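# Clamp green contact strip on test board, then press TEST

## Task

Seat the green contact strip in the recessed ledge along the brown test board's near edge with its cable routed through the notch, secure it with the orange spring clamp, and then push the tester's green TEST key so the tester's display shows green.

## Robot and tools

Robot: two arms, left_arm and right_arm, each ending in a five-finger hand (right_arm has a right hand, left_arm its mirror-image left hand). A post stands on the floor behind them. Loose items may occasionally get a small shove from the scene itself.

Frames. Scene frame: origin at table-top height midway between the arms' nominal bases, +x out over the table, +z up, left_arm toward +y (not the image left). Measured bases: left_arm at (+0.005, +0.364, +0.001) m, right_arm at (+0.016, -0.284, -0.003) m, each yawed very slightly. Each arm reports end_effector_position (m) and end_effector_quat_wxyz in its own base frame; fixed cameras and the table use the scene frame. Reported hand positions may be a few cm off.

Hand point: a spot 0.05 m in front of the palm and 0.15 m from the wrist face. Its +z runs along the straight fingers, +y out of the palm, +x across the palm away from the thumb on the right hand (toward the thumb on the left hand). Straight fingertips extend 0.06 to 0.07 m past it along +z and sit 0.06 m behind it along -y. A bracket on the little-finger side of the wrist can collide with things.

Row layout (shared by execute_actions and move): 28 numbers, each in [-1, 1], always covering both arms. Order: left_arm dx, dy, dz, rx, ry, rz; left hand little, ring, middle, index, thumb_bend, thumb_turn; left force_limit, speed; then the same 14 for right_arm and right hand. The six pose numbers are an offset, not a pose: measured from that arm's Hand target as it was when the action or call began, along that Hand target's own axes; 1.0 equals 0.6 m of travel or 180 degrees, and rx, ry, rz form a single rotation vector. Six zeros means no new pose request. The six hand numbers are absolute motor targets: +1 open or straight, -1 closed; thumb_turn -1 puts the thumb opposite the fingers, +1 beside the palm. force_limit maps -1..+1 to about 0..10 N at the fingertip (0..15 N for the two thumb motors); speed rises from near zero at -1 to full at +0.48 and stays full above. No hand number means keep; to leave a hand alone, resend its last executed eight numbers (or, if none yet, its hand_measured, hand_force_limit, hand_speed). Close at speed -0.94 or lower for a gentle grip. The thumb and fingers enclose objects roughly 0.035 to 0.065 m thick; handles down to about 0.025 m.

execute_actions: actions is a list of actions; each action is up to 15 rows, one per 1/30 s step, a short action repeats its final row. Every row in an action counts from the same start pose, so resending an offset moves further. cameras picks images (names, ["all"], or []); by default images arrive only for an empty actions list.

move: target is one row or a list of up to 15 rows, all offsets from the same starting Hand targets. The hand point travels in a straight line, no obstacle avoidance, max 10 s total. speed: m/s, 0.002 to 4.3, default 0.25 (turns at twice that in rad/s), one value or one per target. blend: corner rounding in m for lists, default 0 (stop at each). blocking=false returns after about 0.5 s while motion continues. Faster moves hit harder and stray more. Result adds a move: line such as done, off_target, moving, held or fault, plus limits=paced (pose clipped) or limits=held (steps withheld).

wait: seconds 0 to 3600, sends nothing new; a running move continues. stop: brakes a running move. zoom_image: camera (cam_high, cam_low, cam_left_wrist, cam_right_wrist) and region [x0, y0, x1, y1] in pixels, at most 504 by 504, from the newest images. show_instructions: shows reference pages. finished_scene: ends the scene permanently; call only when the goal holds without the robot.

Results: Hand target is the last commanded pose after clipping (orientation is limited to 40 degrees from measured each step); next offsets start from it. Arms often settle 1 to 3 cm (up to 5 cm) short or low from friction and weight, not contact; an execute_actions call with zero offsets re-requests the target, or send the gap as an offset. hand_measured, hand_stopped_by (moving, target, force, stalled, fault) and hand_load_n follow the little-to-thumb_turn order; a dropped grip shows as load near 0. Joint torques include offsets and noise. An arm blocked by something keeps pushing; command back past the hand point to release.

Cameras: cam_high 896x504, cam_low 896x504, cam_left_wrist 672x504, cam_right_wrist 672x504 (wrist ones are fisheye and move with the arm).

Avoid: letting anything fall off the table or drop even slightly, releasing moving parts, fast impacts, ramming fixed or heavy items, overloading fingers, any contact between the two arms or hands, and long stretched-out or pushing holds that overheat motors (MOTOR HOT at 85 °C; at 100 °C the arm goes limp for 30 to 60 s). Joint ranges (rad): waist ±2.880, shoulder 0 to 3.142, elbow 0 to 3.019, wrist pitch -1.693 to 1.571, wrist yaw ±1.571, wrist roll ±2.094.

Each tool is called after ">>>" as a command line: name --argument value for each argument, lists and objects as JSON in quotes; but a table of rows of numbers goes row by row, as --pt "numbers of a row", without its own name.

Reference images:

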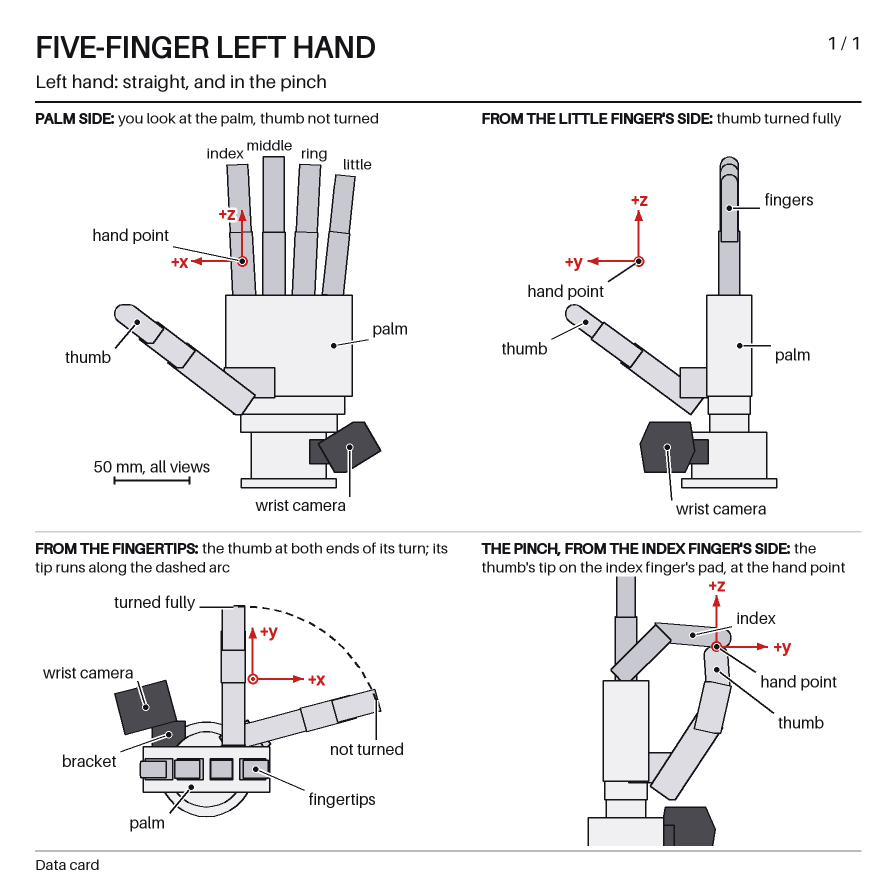

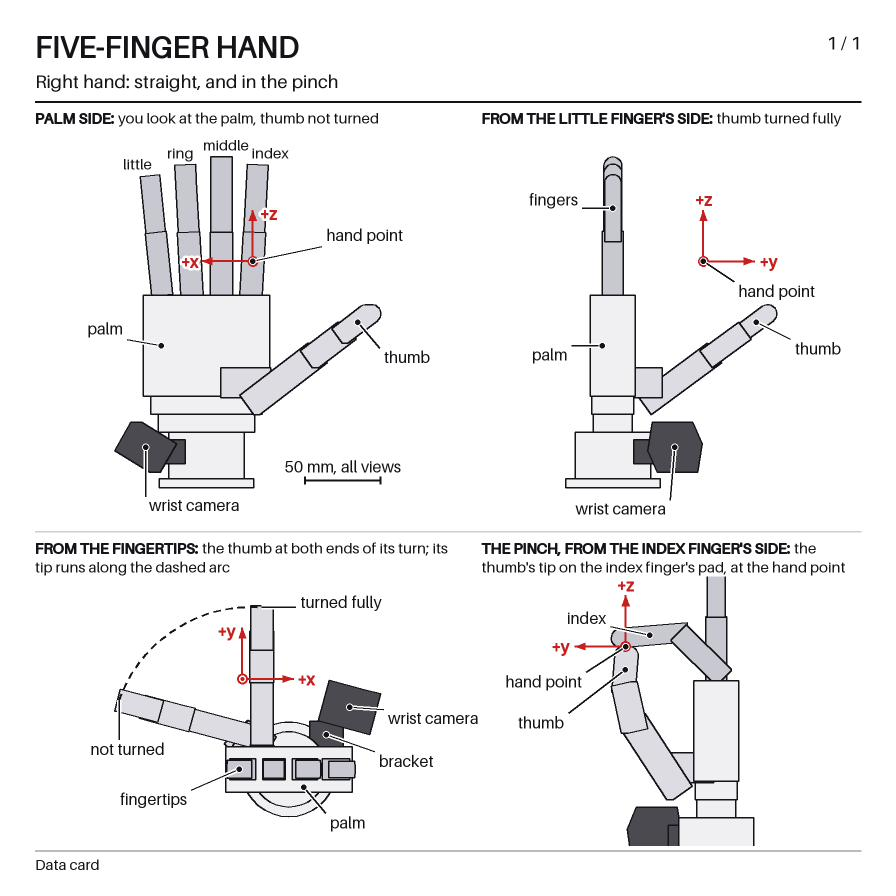

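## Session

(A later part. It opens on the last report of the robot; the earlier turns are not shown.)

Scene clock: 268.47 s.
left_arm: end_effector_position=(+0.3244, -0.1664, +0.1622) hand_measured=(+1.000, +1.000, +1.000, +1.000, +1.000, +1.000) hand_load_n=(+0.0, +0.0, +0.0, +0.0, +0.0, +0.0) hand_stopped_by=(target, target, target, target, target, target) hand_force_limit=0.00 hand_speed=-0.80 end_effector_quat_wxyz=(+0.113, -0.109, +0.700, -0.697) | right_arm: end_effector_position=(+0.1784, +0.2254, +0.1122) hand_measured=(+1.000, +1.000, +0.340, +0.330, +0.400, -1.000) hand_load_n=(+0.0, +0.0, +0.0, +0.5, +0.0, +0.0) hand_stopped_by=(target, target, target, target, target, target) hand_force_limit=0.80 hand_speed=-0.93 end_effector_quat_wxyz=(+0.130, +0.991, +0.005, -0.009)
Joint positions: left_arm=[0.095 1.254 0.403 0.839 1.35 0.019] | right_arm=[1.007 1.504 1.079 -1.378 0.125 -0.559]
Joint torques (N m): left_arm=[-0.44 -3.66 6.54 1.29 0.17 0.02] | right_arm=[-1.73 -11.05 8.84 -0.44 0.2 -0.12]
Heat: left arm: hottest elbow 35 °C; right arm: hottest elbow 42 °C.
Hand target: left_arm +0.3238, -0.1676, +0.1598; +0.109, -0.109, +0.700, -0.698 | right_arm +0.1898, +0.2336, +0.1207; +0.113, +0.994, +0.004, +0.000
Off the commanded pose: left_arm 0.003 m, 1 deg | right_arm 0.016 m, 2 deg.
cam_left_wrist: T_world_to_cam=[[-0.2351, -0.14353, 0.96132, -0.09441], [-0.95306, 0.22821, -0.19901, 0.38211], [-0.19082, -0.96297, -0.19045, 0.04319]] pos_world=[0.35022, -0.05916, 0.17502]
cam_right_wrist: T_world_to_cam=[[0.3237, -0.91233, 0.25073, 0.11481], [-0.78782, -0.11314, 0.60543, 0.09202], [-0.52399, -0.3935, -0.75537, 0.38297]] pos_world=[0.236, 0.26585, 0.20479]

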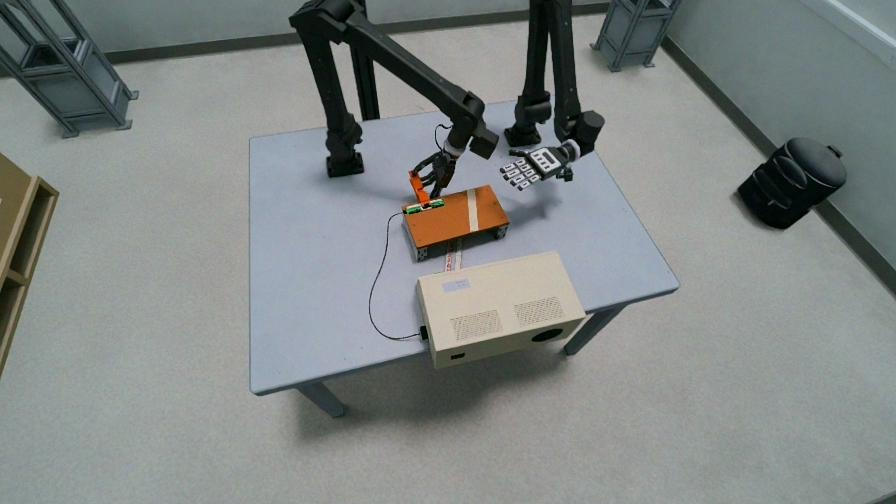

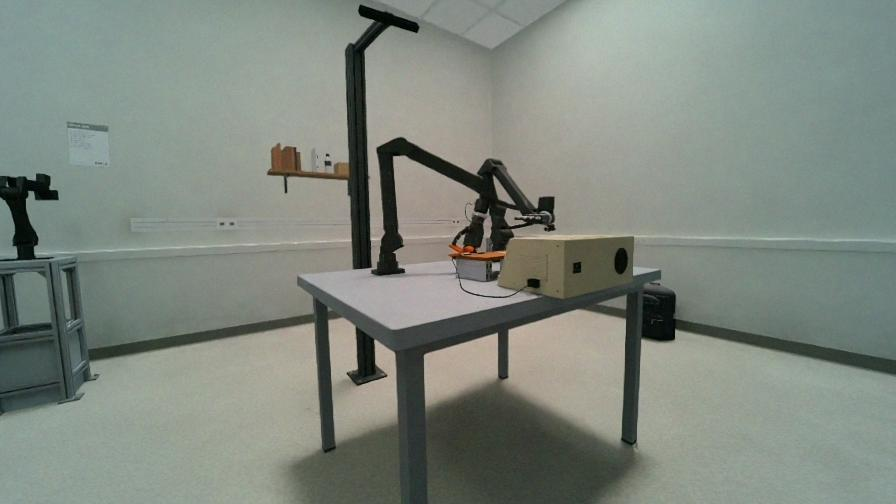

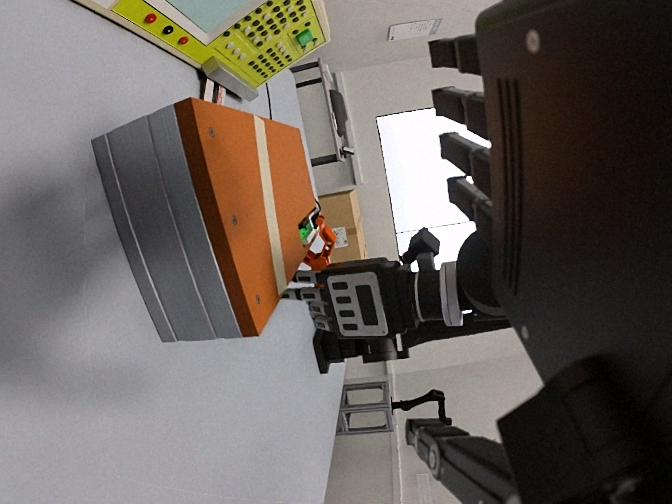

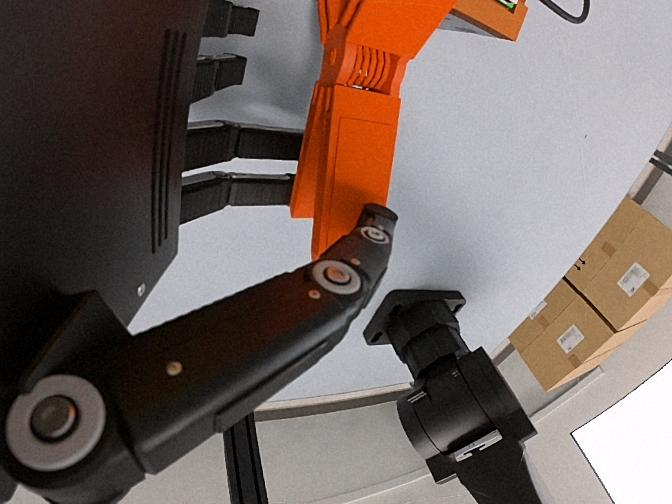

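>>> execute_actions --actions '[[[0,0,0,0,0,0,1,1,1,1,1,1,0,-0.8,0,0,0,0,0,0,1,1,0.45,0.43,0.55,-1,0.8,-0.85]]]' --cameras '["cam_high","cam_left_wrist","cam_right_wrist"]'

>>> zoom_image --camera "cam_high" --region '[402, 170, 447, 218]'

>>> zoom_image --camera "cam_left_wrist" --region '[290, 195, 345, 250]'

Scene clock: 270.23 s.
left_arm: end_effector_position=(+0.3244, -0.1664, +0.1622) hand_measured=(+1.000, +1.000, +1.000, +1.000, +1.000, +1.000) hand_load_n=(+0.0, +0.0, -0.5, +0.0, +0.0, -0.5) hand_stopped_by=(target, target, target, target, target, target) hand_force_limit=0.00 hand_speed=-0.80 end_effector_quat_wxyz=(+0.113, -0.109, +0.700, -0.697) | right_arm: end_effector_position=(+0.1784, +0.2254, +0.1122) hand_measured=(+1.000, +1.000, +0.450, +0.430, +0.550, -1.000) hand_load_n=(+0.0, +0.0, +0.0, +0.5, -0.5, +0.0) hand_stopped_by=(target, target, target, target, target, target) hand_force_limit=0.80 hand_speed=-0.85 end_effector_quat_wxyz=(+0.130, +0.991, +0.005, -0.009)
Joint positions: left_arm=[0.095 1.254 0.403 0.839 1.35 0.019] | right_arm=[1.007 1.504 1.079 -1.378 0.125 -0.559]
Joint torques (N m): left_arm=[-0.44 -3.66 6.53 1.31 0.17 0.02] | right_arm=[-1.79 -10.99 8.81 -0.4 0.2 -0.12]
Heat: left arm: hottest elbow 35 °C; right arm: hottest elbow 42 °C.
Hand target: left_arm +0.3238, -0.1676, +0.1598; +0.109, -0.109, +0.700, -0.698 | right_arm +0.1898, +0.2336, +0.1207; +0.113, +0.994, +0.004, +0.000
Off the commanded pose: left_arm 0.003 m, 1 deg | right_arm 0.016 m, 2 deg.
cam_left_wrist: T_world_to_cam=[[-0.2351, -0.14353, 0.96132, -0.09441], [-0.95306, 0.22821, -0.19901, 0.38211], [-0.19082, -0.96297, -0.19045, 0.04319]] pos_world=[0.35022, -0.05916, 0.17502]
cam_right_wrist: T_world_to_cam=[[0.3237, -0.91233, 0.25073, 0.11481], [-0.78782, -0.11314, 0.60543, 0.09202], [-0.52399, -0.3935, -0.75537, 0.38297]] pos_world=[0.236, 0.26585, 0.20479]

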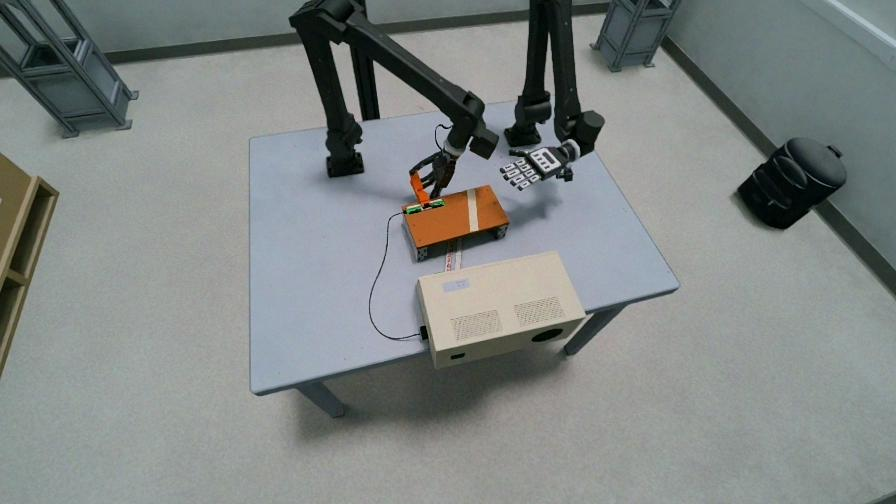

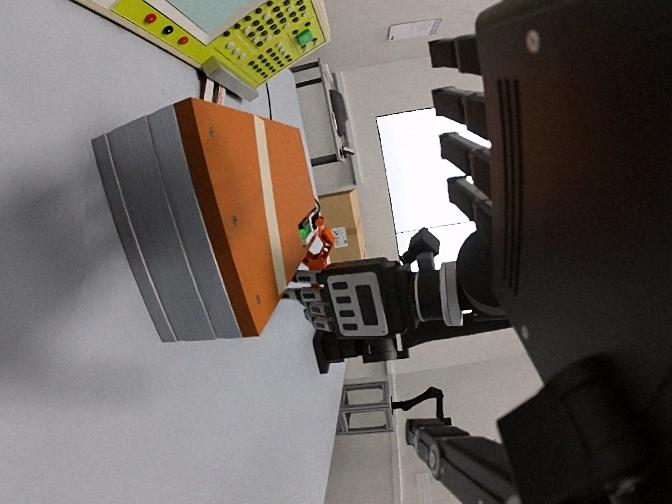

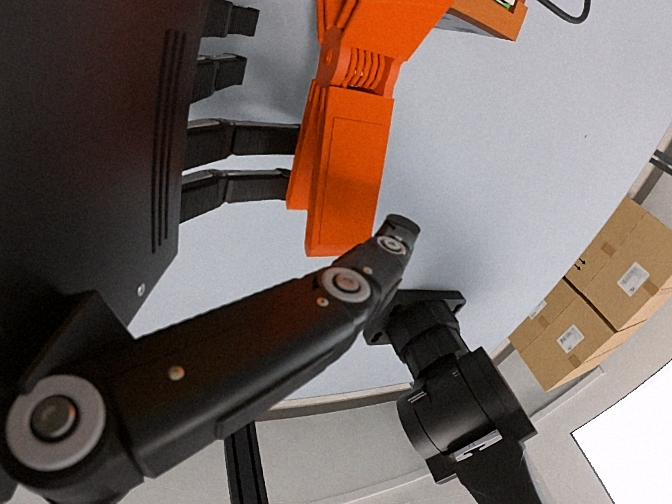

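Scaled by 10.500 from the camera's image (finer frame: 1280x720).

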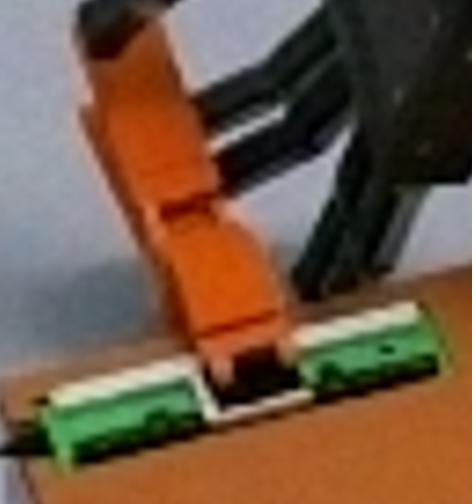

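Scaled by 9.164 from the camera's image (finer frame: 960x720).

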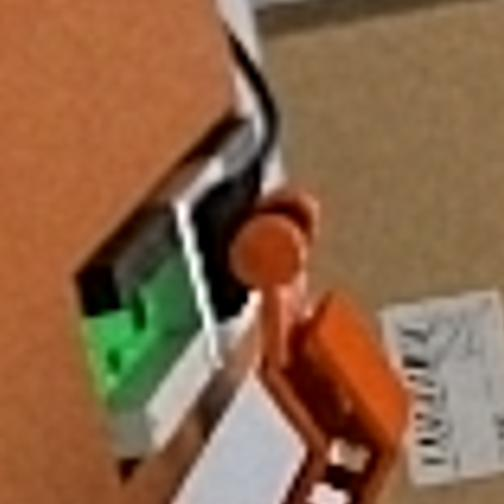

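>>> execute_actions --actions '[[[0,0,0,0,0,0,1,1,1,1,1,1,0,-0.8,0,0,0,0,0,0,1,1,0.7,0.7,0.8,-1,0.8,-0.8]]]' --cameras '["cam_high","cam_left_wrist","cam_right_wrist"]'

>>> zoom_image --camera "cam_high" --region '[402, 170, 447, 218]'

>>> zoom_image --camera "cam_left_wrist" --region '[290, 195, 345, 250]'

Scene clock: 271.63 s.
left_arm: end_effector_position=(+0.3244, -0.1664, +0.1622) hand_measured=(+1.000, +1.000, +1.000, +1.000, +1.000, +1.000) hand_load_n=(+0.0, +0.0, +0.0, -0.5, +0.0, +0.0) hand_stopped_by=(target, target, target, target, target, target) hand_force_limit=0.00 hand_speed=-0.80 end_effector_quat_wxyz=(+0.113, -0.109, +0.700, -0.697) | right_arm: end_effector_position=(+0.1788, +0.2256, +0.1121) hand_measured=(+1.000, +1.000, +0.700, +0.700, +0.800, -1.000) hand_load_n=(+0.0, +0.0, +0.0, +0.0, +0.0, +0.0) hand_stopped_by=(target, target, target, target, target, target) hand_force_limit=0.80 hand_speed=-0.80 end_effector_quat_wxyz=(+0.130, +0.991, +0.005, -0.008)
Joint positions: left_arm=[0.095 1.254 0.403 0.839 1.35 0.019] | right_arm=[1.007 1.504 1.079 -1.376 0.126 -0.56]
Joint torques (N m): left_arm=[-0.44 -3.6 6.53 1.29 0.18 0.02] | right_arm=[-1.85 -10.99 8.84 -0.47 0.18 -0.12]
Heat: left arm: hottest elbow 35 °C; right arm: hottest elbow 42 °C.
Hand target: left_arm +0.3238, -0.1676, +0.1598; +0.109, -0.109, +0.700, -0.698 | right_arm +0.1898, +0.2336, +0.1207; +0.113, +0.994, +0.004, +0.001
Off the commanded pose: left_arm 0.003 m, 1 deg | right_arm 0.016 m, 2 deg.
cam_left_wrist: T_world_to_cam=[[-0.2351, -0.14353, 0.96132, -0.09441], [-0.95306, 0.22821, -0.19901, 0.38211], [-0.19082, -0.96297, -0.19045, 0.04319]] pos_world=[0.35022, -0.05916, 0.17502]
cam_right_wrist: T_world_to_cam=[[0.32422, -0.91227, 0.25028, 0.11484], [-0.78849, -0.11444, 0.60431, 0.09301], [-0.52265, -0.39327, -0.75642, 0.38304]] pos_world=[0.2363, 0.26605, 0.20479]

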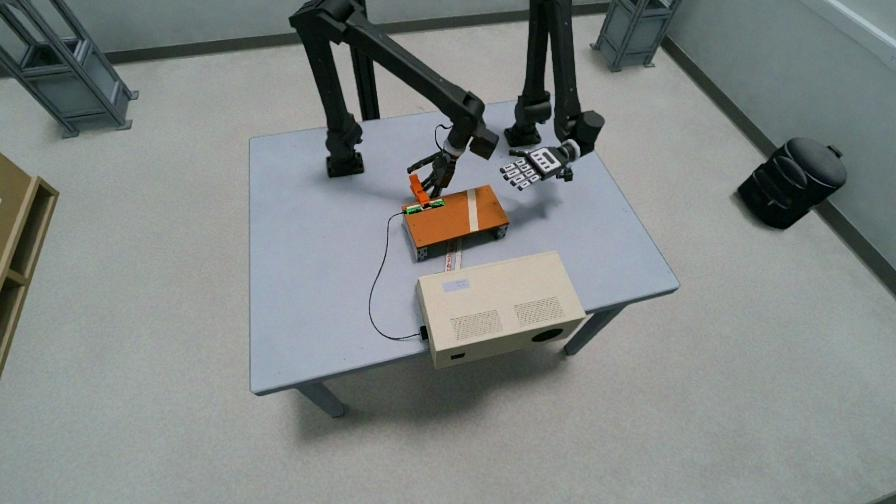

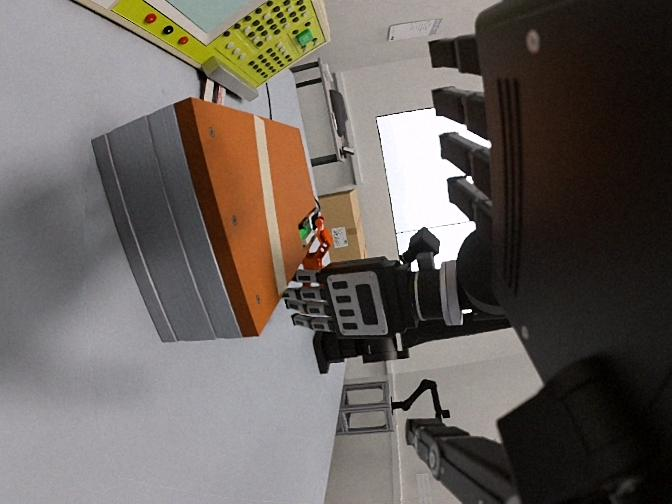

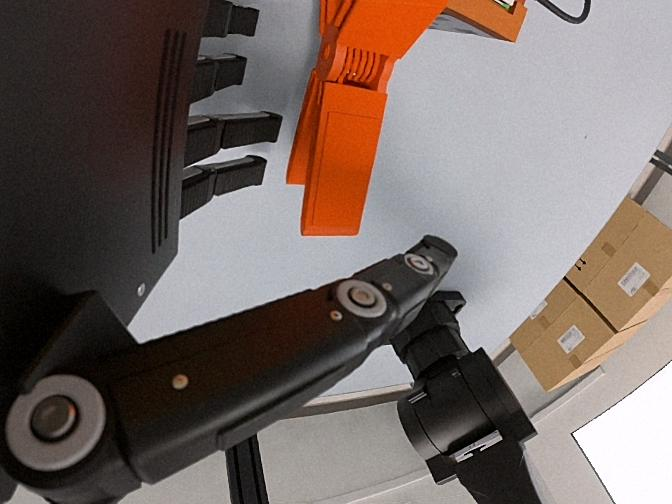

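Scaled by 10.500 from the camera's image (finer frame: 1280x720).

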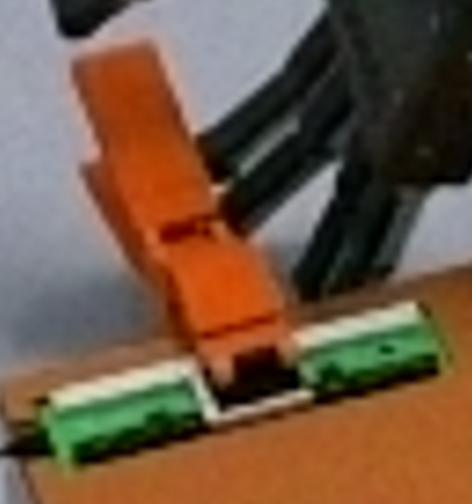

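Scaled by 9.164 from the camera's image (finer frame: 960x720).

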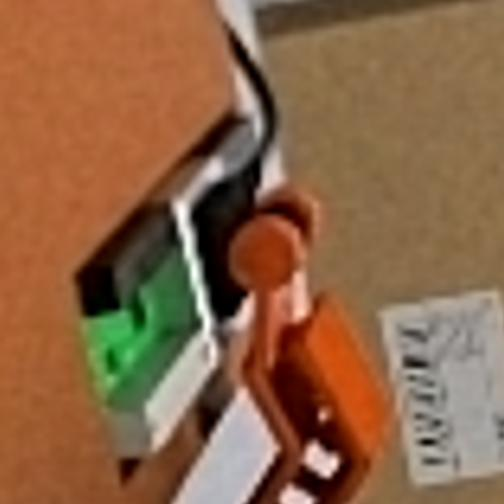

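>>> wait --seconds 0.5 --cameras '["cam_high","cam_left_wrist","cam_low","cam_right_wrist"]'

>>> zoom_image --camera "cam_high" --region '[402, 170, 447, 218]'

>>> zoom_image --camera "cam_left_wrist" --region '[280, 190, 370, 290]'

>>> zoom_image --camera "cam_low" --region '[440, 220, 490, 270]'

Scene clock: 272.47 s.
left_arm: end_effector_position=(+0.3244, -0.1664, +0.1622) hand_measured=(+1.000, +1.000, +1.000, +1.000, +1.000, +1.000) hand_load_n=(+0.0, +0.0, +0.0, +0.0, +0.0, -0.5) hand_stopped_by=(target, target, target, target, target, target) hand_force_limit=0.00 hand_speed=-0.80 end_effector_quat_wxyz=(+0.113, -0.109, +0.700, -0.697) | right_arm: end_effector_position=(+0.1788, +0.2256, +0.1121) hand_measured=(+1.000, +1.000, +0.700, +0.700, +0.800, -1.000) hand_load_n=(+0.0, +0.0, +0.5, +0.0, +0.0, +0.0) hand_stopped_by=(target, target, target, target, target, target) hand_force_limit=0.80 hand_speed=-0.80 end_effector_quat_wxyz=(+0.130, +0.991, +0.005, -0.008)
Joint positions: left_arm=[0.095 1.254 0.403 0.839 1.35 0.019] | right_arm=[1.007 1.504 1.079 -1.376 0.126 -0.56]
Joint torques (N m): left_arm=[-0.44 -3.66 6.54 1.29 0.17 0.02] | right_arm=[-1.96 -11.11 8.84 -0.49 0.17 -0.12]
Heat: left arm: hottest elbow 35 °C; right arm: hottest elbow 42 °C.
Hand target: left_arm +0.3238, -0.1676, +0.1598; +0.109, -0.109, +0.700, -0.698 | right_arm +0.1898, +0.2336, +0.1207; +0.113, +0.994, +0.004, +0.001
Off the commanded pose: left_arm 0.003 m, 1 deg | right_arm 0.016 m, 2 deg.
wait: 0.50 s; at rest from the start
cam_left_wrist: T_world_to_cam=[[-0.2351, -0.14353, 0.96132, -0.09441], [-0.95306, 0.22821, -0.19901, 0.38211], [-0.19082, -0.96297, -0.19045, 0.04319]] pos_world=[0.35022, -0.05916, 0.17502]
cam_right_wrist: T_world_to_cam=[[0.32422, -0.91227, 0.25028, 0.11484], [-0.78849, -0.11444, 0.60431, 0.09301], [-0.52265, -0.39327, -0.75642, 0.38304]] pos_world=[0.2363, 0.26605, 0.20479]

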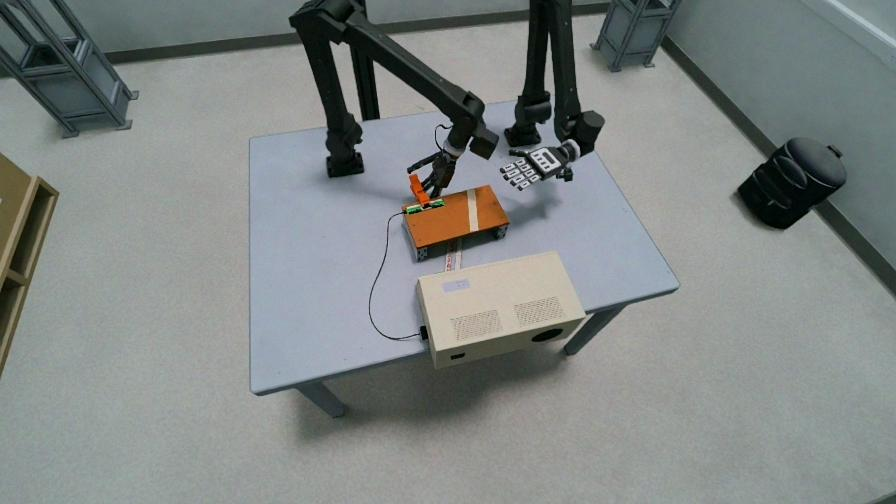

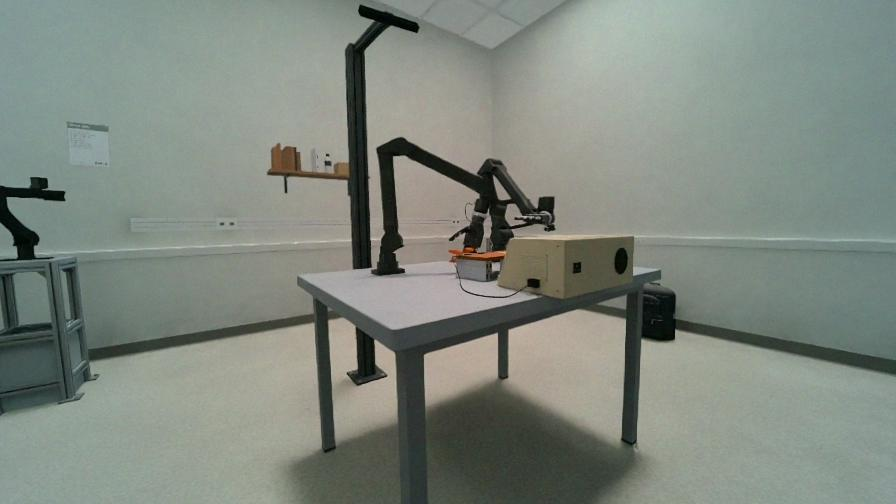

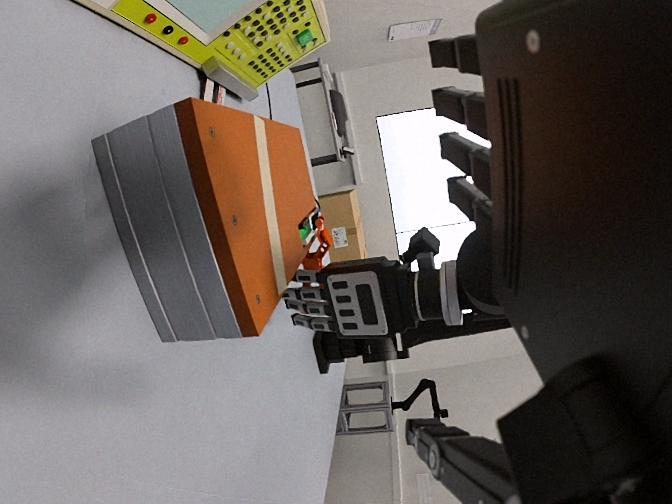

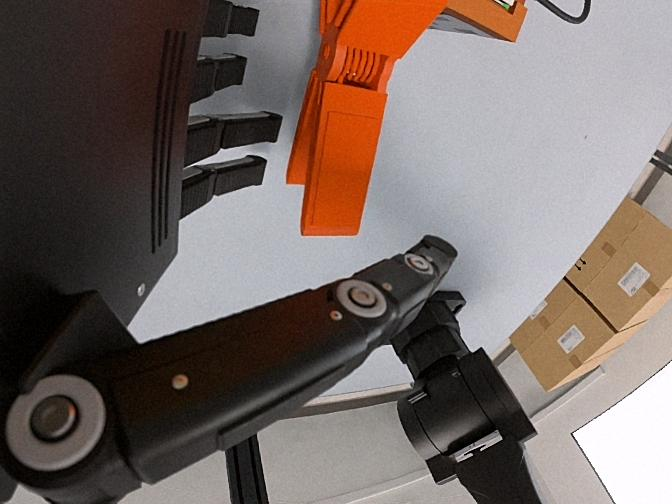

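Scaled by 10.500 from the camera's image (finer frame: 1280x720).

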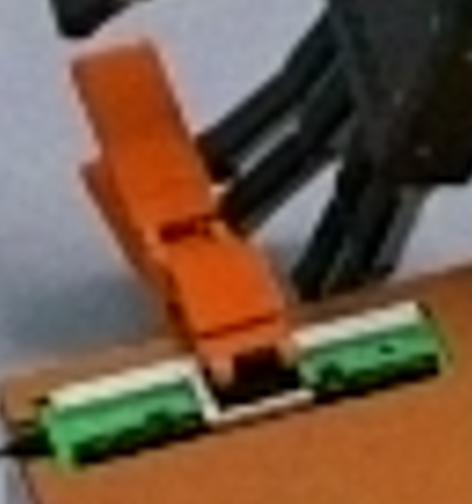

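Scaled by 5.040 from the camera's image (finer frame: 960x720).

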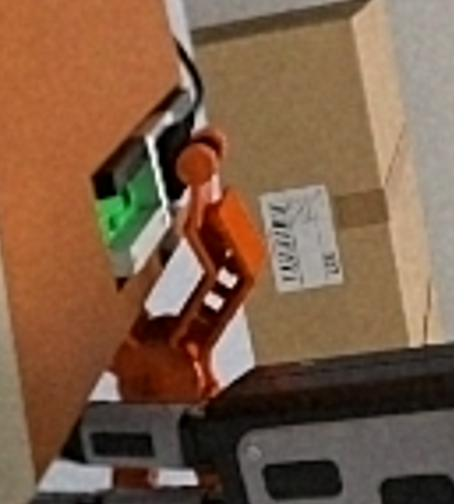

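Scaled by 10.080 from the camera's image (finer frame: 1280x720).

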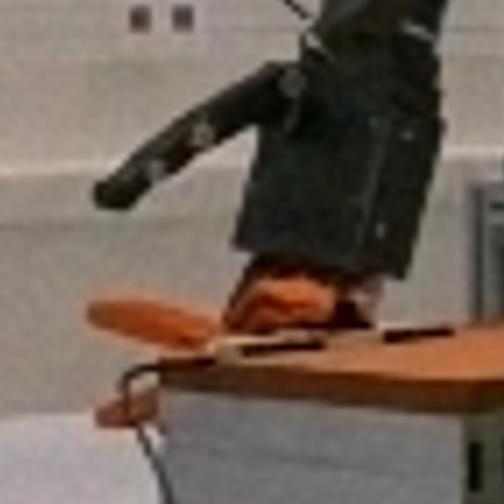

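>>> execute_actions --actions '[[[0,0,0,0,0,0,1,1,1,1,1,1,0,-0.8,0,0,0,0,0,0,1,1,1,1,1,-1,0.8,-0.5]]]' --cameras '["cam_right_wrist","cam_left_wrist"]'

>>> zoom_image --camera "cam_left_wrist" --region '[280, 190, 370, 290]'

Scene clock: 273.60 s.
left_arm: end_effector_position=(+0.3244, -0.1664, +0.1622) hand_measured=(+1.000, +1.000, +1.000, +1.000, +1.000, +1.000) hand_load_n=(+0.0, +0.0, +0.0, -0.5, +0.0, -0.5) hand_stopped_by=(target, target, target, target, target, target) hand_force_limit=0.00 hand_speed=-0.80 end_effector_quat_wxyz=(+0.113, -0.109, +0.700, -0.697) | right_arm: end_effector_position=(+0.1788, +0.2256, +0.1121) hand_measured=(+1.000, +1.000, +1.000, +1.000, +1.000, -1.000) hand_load_n=(+0.0, +0.0, +0.0, +0.0, +0.0, +0.0) hand_stopped_by=(target, target, target, target, target, target) hand_force_limit=0.80 hand_speed=-0.50 end_effector_quat_wxyz=(+0.130, +0.991, +0.005, -0.008)
Joint positions: left_arm=[0.095 1.254 0.403 0.839 1.35 0.019] | right_arm=[1.007 1.504 1.079 -1.376 0.126 -0.56]
Joint torques (N m): left_arm=[-0.38 -3.6 6.53 1.29 0.17 0.02] | right_arm=[-1.85 -11.16 8.87 -0.5 0.17 -0.12]
Heat: left arm: hottest elbow 35 °C; right arm: hottest elbow 42 °C.
Hand target: left_arm +0.3238, -0.1676, +0.1598; +0.109, -0.109, +0.700, -0.698 | right_arm +0.1898, +0.2336, +0.1207; +0.113, +0.994, +0.004, +0.001
Off the commanded pose: left_arm 0.003 m, 1 deg | right_arm 0.016 m, 2 deg.
cam_left_wrist: T_world_to_cam=[[-0.2351, -0.14353, 0.96132, -0.09441], [-0.95306, 0.22821, -0.19901, 0.38211], [-0.19082, -0.96297, -0.19045, 0.04319]] pos_world=[0.35022, -0.05916, 0.17502]
cam_right_wrist: T_world_to_cam=[[0.32422, -0.91227, 0.25028, 0.11484], [-0.78849, -0.11444, 0.60431, 0.09301], [-0.52265, -0.39327, -0.75642, 0.38304]] pos_world=[0.2363, 0.26605, 0.20479]
Images, in order (width x height): cam_left_wrist 672x504, cam_right_wrist 672x504.

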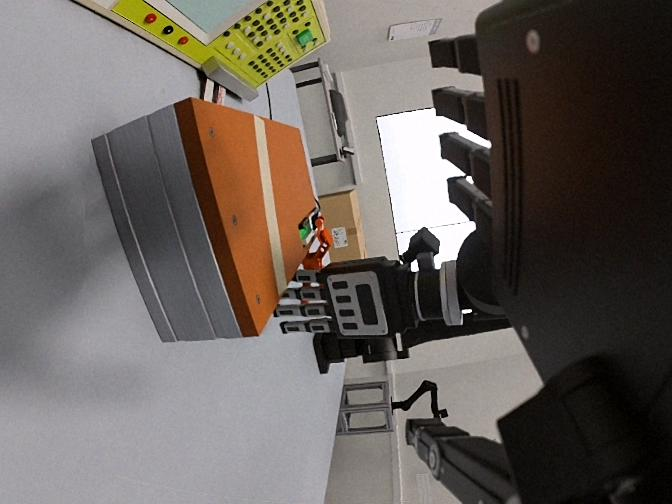

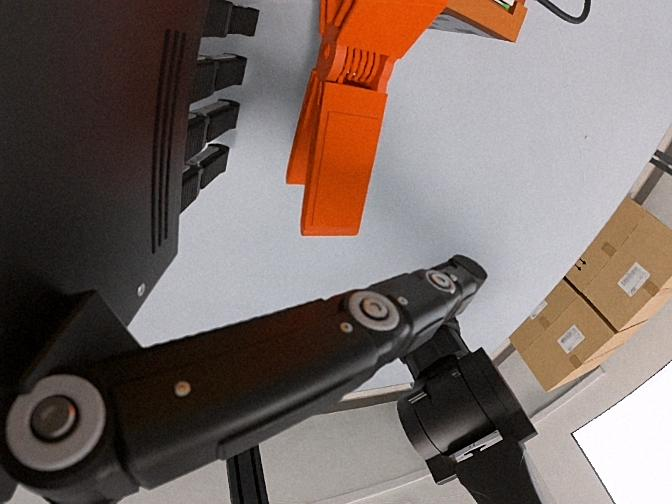

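Scaled by 5.040 from the camera's image (finer frame: 960x720).

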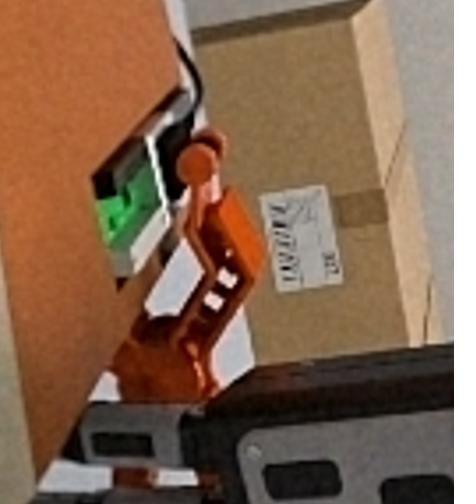

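>>> move --target '[0,0,0,0,0,0,1,1,1,1,1,1,0,-0.8,-0.0499,0.0133,-0.1339,0,0,0,1,1,1,1,1,-1,0.8,-0.5]' --speed 0.08 --cameras '["cam_high","cam_left_wrist","cam_right_wrist"]'

>>> zoom_image --camera "cam_high" --region '[402, 170, 447, 218]'

>>> zoom_image --camera "cam_left_wrist" --region '[280, 190, 370, 290]'

Scene clock: 276.50 s.
left_arm: end_effector_position=(+0.3244, -0.1664, +0.1622) hand_measured=(+1.000, +1.000, +1.000, +1.000, +1.000, +1.000) hand_load_n=(+0.0, +0.0, +0.0, -0.5, +0.0, -0.5) hand_stopped_by=(target, target, target, target, target, target) hand_force_limit=0.00 hand_speed=-0.80 end_effector_quat_wxyz=(+0.113, -0.109, +0.700, -0.697) | right_arm: end_effector_position=(+0.1588, +0.2315, +0.1864) hand_measured=(+1.000, +1.000, +1.000, +1.000, +1.000, -1.000) hand_load_n=(+0.0, +0.0, +0.0, +0.0, +0.0, +0.0) hand_stopped_by=(target, target, target, target, target, target) hand_force_limit=0.80 hand_speed=-0.50 end_effector_quat_wxyz=(+0.132, +0.991, +0.007, -0.012)
Joint positions: left_arm=[0.095 1.254 0.403 0.839 1.35 0.019] | right_arm=[1.057 1.433 1.206 -1.586 0.11 -0.515]
Joint torques (N m): left_arm=[-0.44 -3.6 6.53 1.31 0.17 0.02] | right_arm=[0.21 -10.93 10.04 -1.01 0.12 0.19]
Heat: left arm: hottest elbow 35 °C; right arm: hottest elbow 42 °C.
Hand target: left_arm +0.3238, -0.1676, +0.1598; +0.109, -0.109, +0.700, -0.698 | right_arm +0.1597, +0.2437, +0.2006; +0.113, +0.994, +0.004, +0.000
Off the commanded pose: left_arm 0.003 m, 1 deg | right_arm 0.019 m, 3 deg.
move: off_target (right_arm)
cam_left_wrist: T_world_to_cam=[[-0.2351, -0.14353, 0.96132, -0.09441], [-0.95306, 0.22821, -0.19901, 0.38211], [-0.19082, -0.96297, -0.19045, 0.04319]] pos_world=[0.35022, -0.05916, 0.17502]
cam_right_wrist: T_world_to_cam=[[0.3291, -0.91018, 0.25153, 0.10668], [-0.78352, -0.11453, 0.61072, 0.031], [-0.52705, -0.39806, -0.75084, 0.43185]] pos_world=[0.21679, 0.27255, 0.27849]

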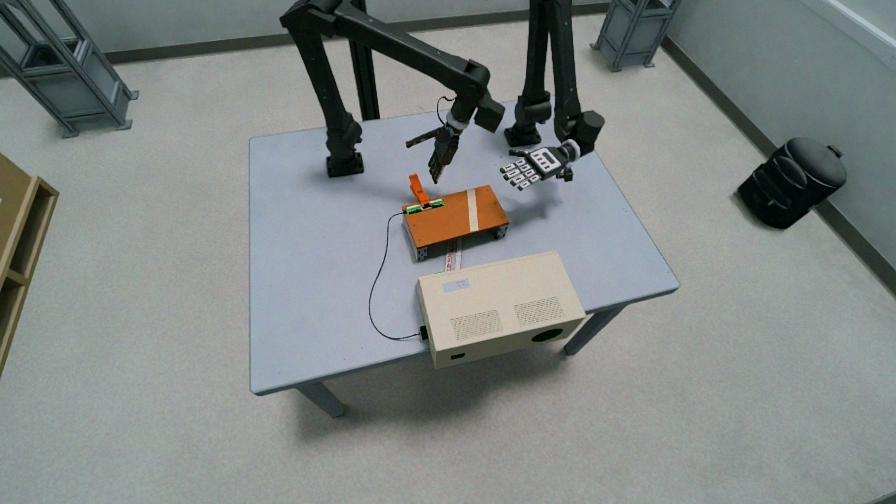

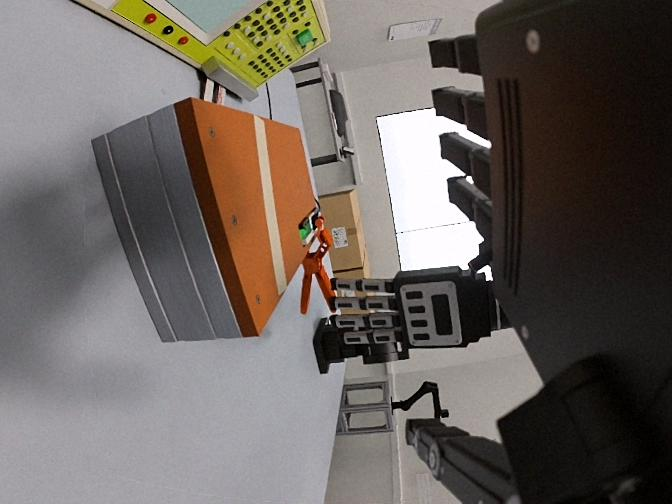

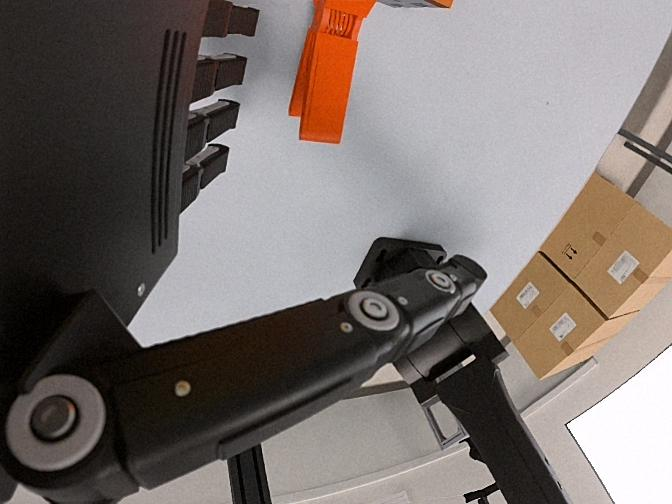

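Scaled by 10.500 from the camera's image (finer frame: 1280x720).

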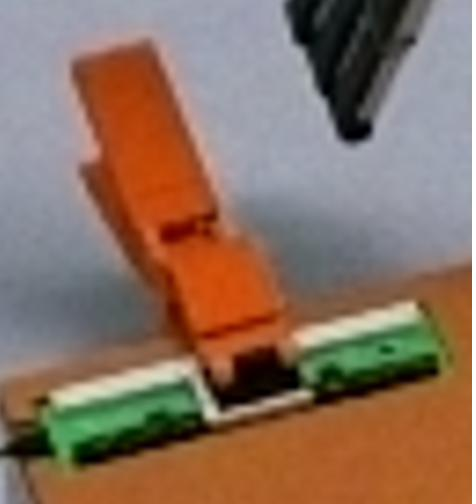

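Scaled by 5.040 from the camera's image (finer frame: 960x720).

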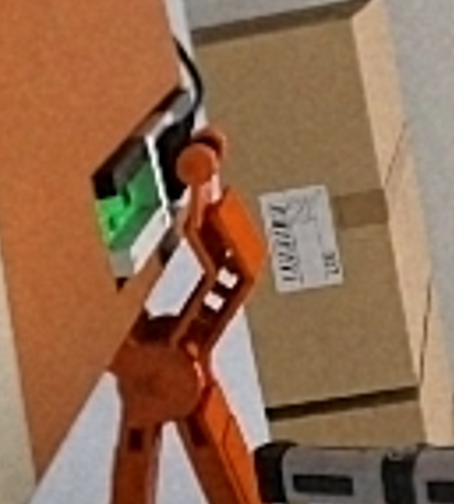

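>>> move --pt "0 0 0 0 0 0 1 1 1 1 1 1 0 -0.8 0.099 0.1475 -0.086 0.1776 0.129 0.2372 1 1 1 1 1 -1 0.8 -0.5" --pt "0 0 0 0 0 0 1 1 1 1 1 1 0 -0.8 0.2808 0.3392 -0.0933 0.3552 0.2581 0.4744 1 1 1 1 1 -1 0.8 -0.5" --speed 0.2 --blend 0.04 --cameras '["cam_high","cam_left_wrist","cam_right_wrist"]'

Scene clock: 283.10 s.
left_arm: end_effector_position=(+0.3244, -0.1664, +0.1622) hand_measured=(+1.000, +1.000, +1.000, +1.000, +1.000, +1.000) hand_load_n=(+0.0, +0.0, +0.0, +0.0, +0.0, -0.5) hand_stopped_by=(target, target, target, target, target, target) hand_force_limit=0.00 hand_speed=-0.80 end_effector_quat_wxyz=(+0.113, -0.109, +0.700, -0.697) | right_arm: end_effector_position=(+0.3264, +0.0612, +0.2906) hand_measured=(+1.000, +1.000, +1.000, +1.000, +1.000, -1.000) hand_load_n=(+0.0, +0.0, -0.5, +0.0, +0.0, +0.0) hand_stopped_by=(target, target, target, target, target, target) hand_force_limit=0.80 hand_speed=-0.50 end_effector_quat_wxyz=(-0.394, +0.594, -0.576, +0.401)
Joint positions: left_arm=[0.095 1.254 0.403 0.839 1.35 0.019] | right_arm=[0.183 0.52 0.701 -0.564 0.163 0.041]
Joint torques (N m): left_arm=[-0.44 -3.6 6.54 1.31 0.18 0.02] | right_arm=[-1.61 -1.61 9.68 2.41 0.08 0.14]
Heat: left arm: hottest shoulder 34 °C; right arm: hottest elbow 42 °C.
Hand target: left_arm +0.3238, -0.1676, +0.1598; +0.109, -0.109, +0.700, -0.698 | right_arm +0.3298, +0.0594, +0.3010; -0.406, +0.579, -0.579, +0.406
Off the commanded pose: left_arm 0.003 m, 1 deg | right_arm 0.011 m, 2 deg.
move: off_target (right_arm)
cam_left_wrist: T_world_to_cam=[[-0.2351, -0.14353, 0.96132, -0.09441], [-0.95306, 0.22821, -0.19901, 0.38211], [-0.19082, -0.96297, -0.19045, 0.04319]] pos_world=[0.35022, -0.05916, 0.17502]
cam_right_wrist: T_world_to_cam=[[-0.35496, -0.33761, -0.87179, 0.38498], [-0.61207, 0.7888, -0.05627, 0.16177], [0.70667, 0.51362, -0.48663, -0.00459]] pos_world=[0.23891, 0.00473, 0.34249]

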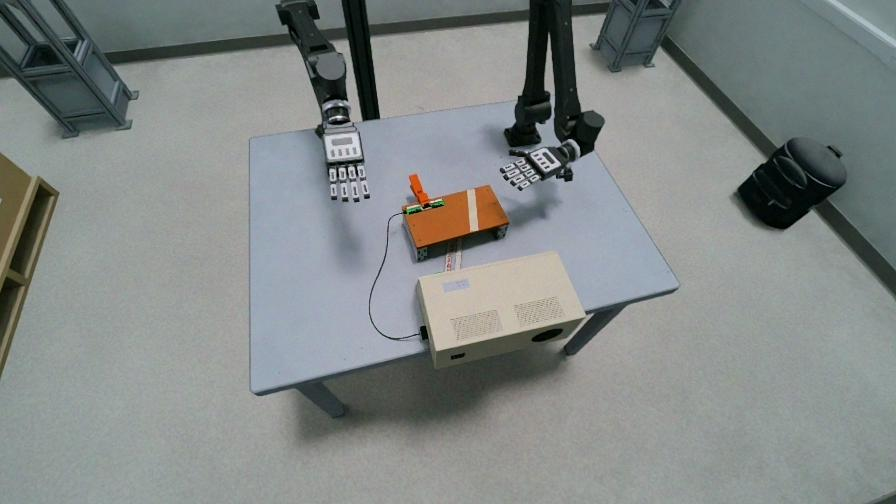

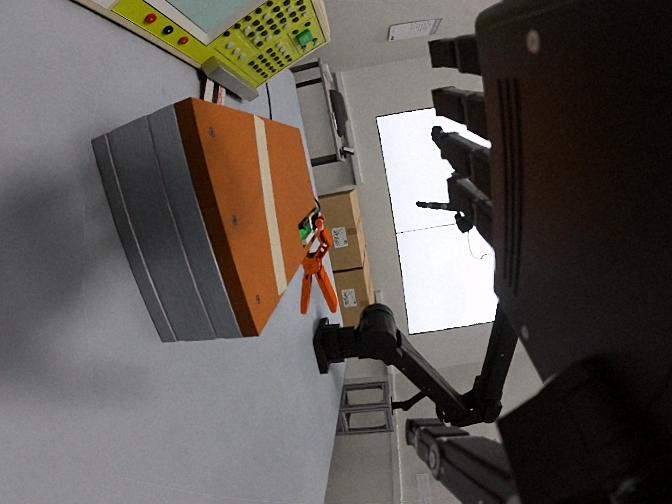

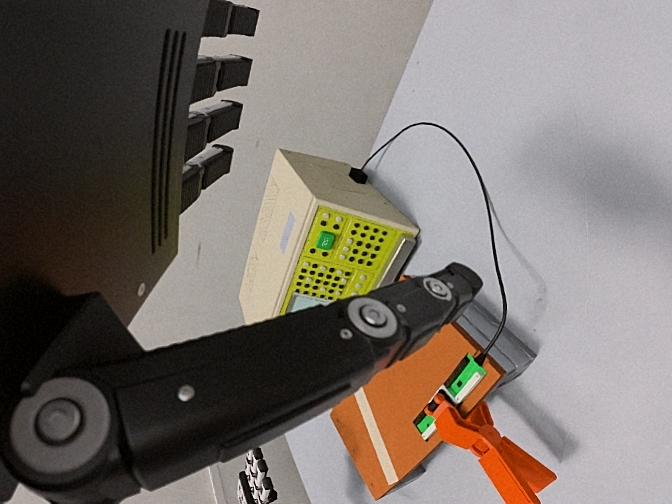

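>>> zoom_image --camera "cam_right_wrist" --region '[400, 320, 560, 480]'

>>> zoom_image --camera "cam_right_wrist" --region '[280, 160, 420, 300]'

>>> zoom_image --camera "cam_high" --region '[395, 165, 465, 235]'

Scaled by 3.150 from the camera's image (finer frame: 960x720).

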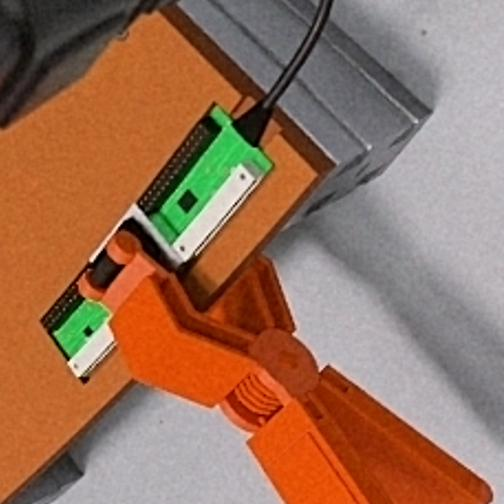

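Scaled by 3.600 from the camera's image (finer frame: 960x720).

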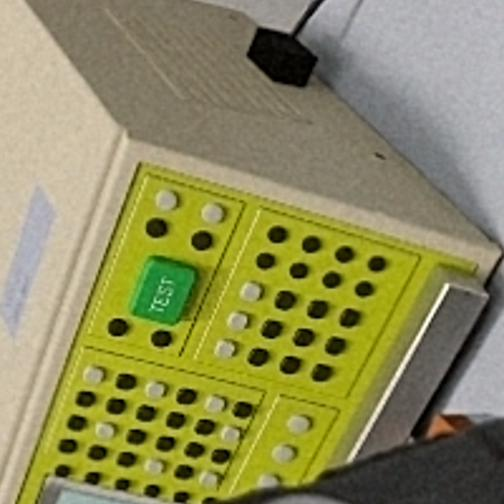

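Scaled by 7.200 from the camera's image (finer frame: 1280x720).

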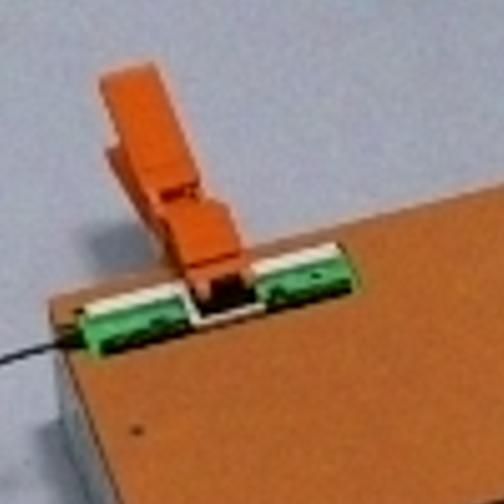

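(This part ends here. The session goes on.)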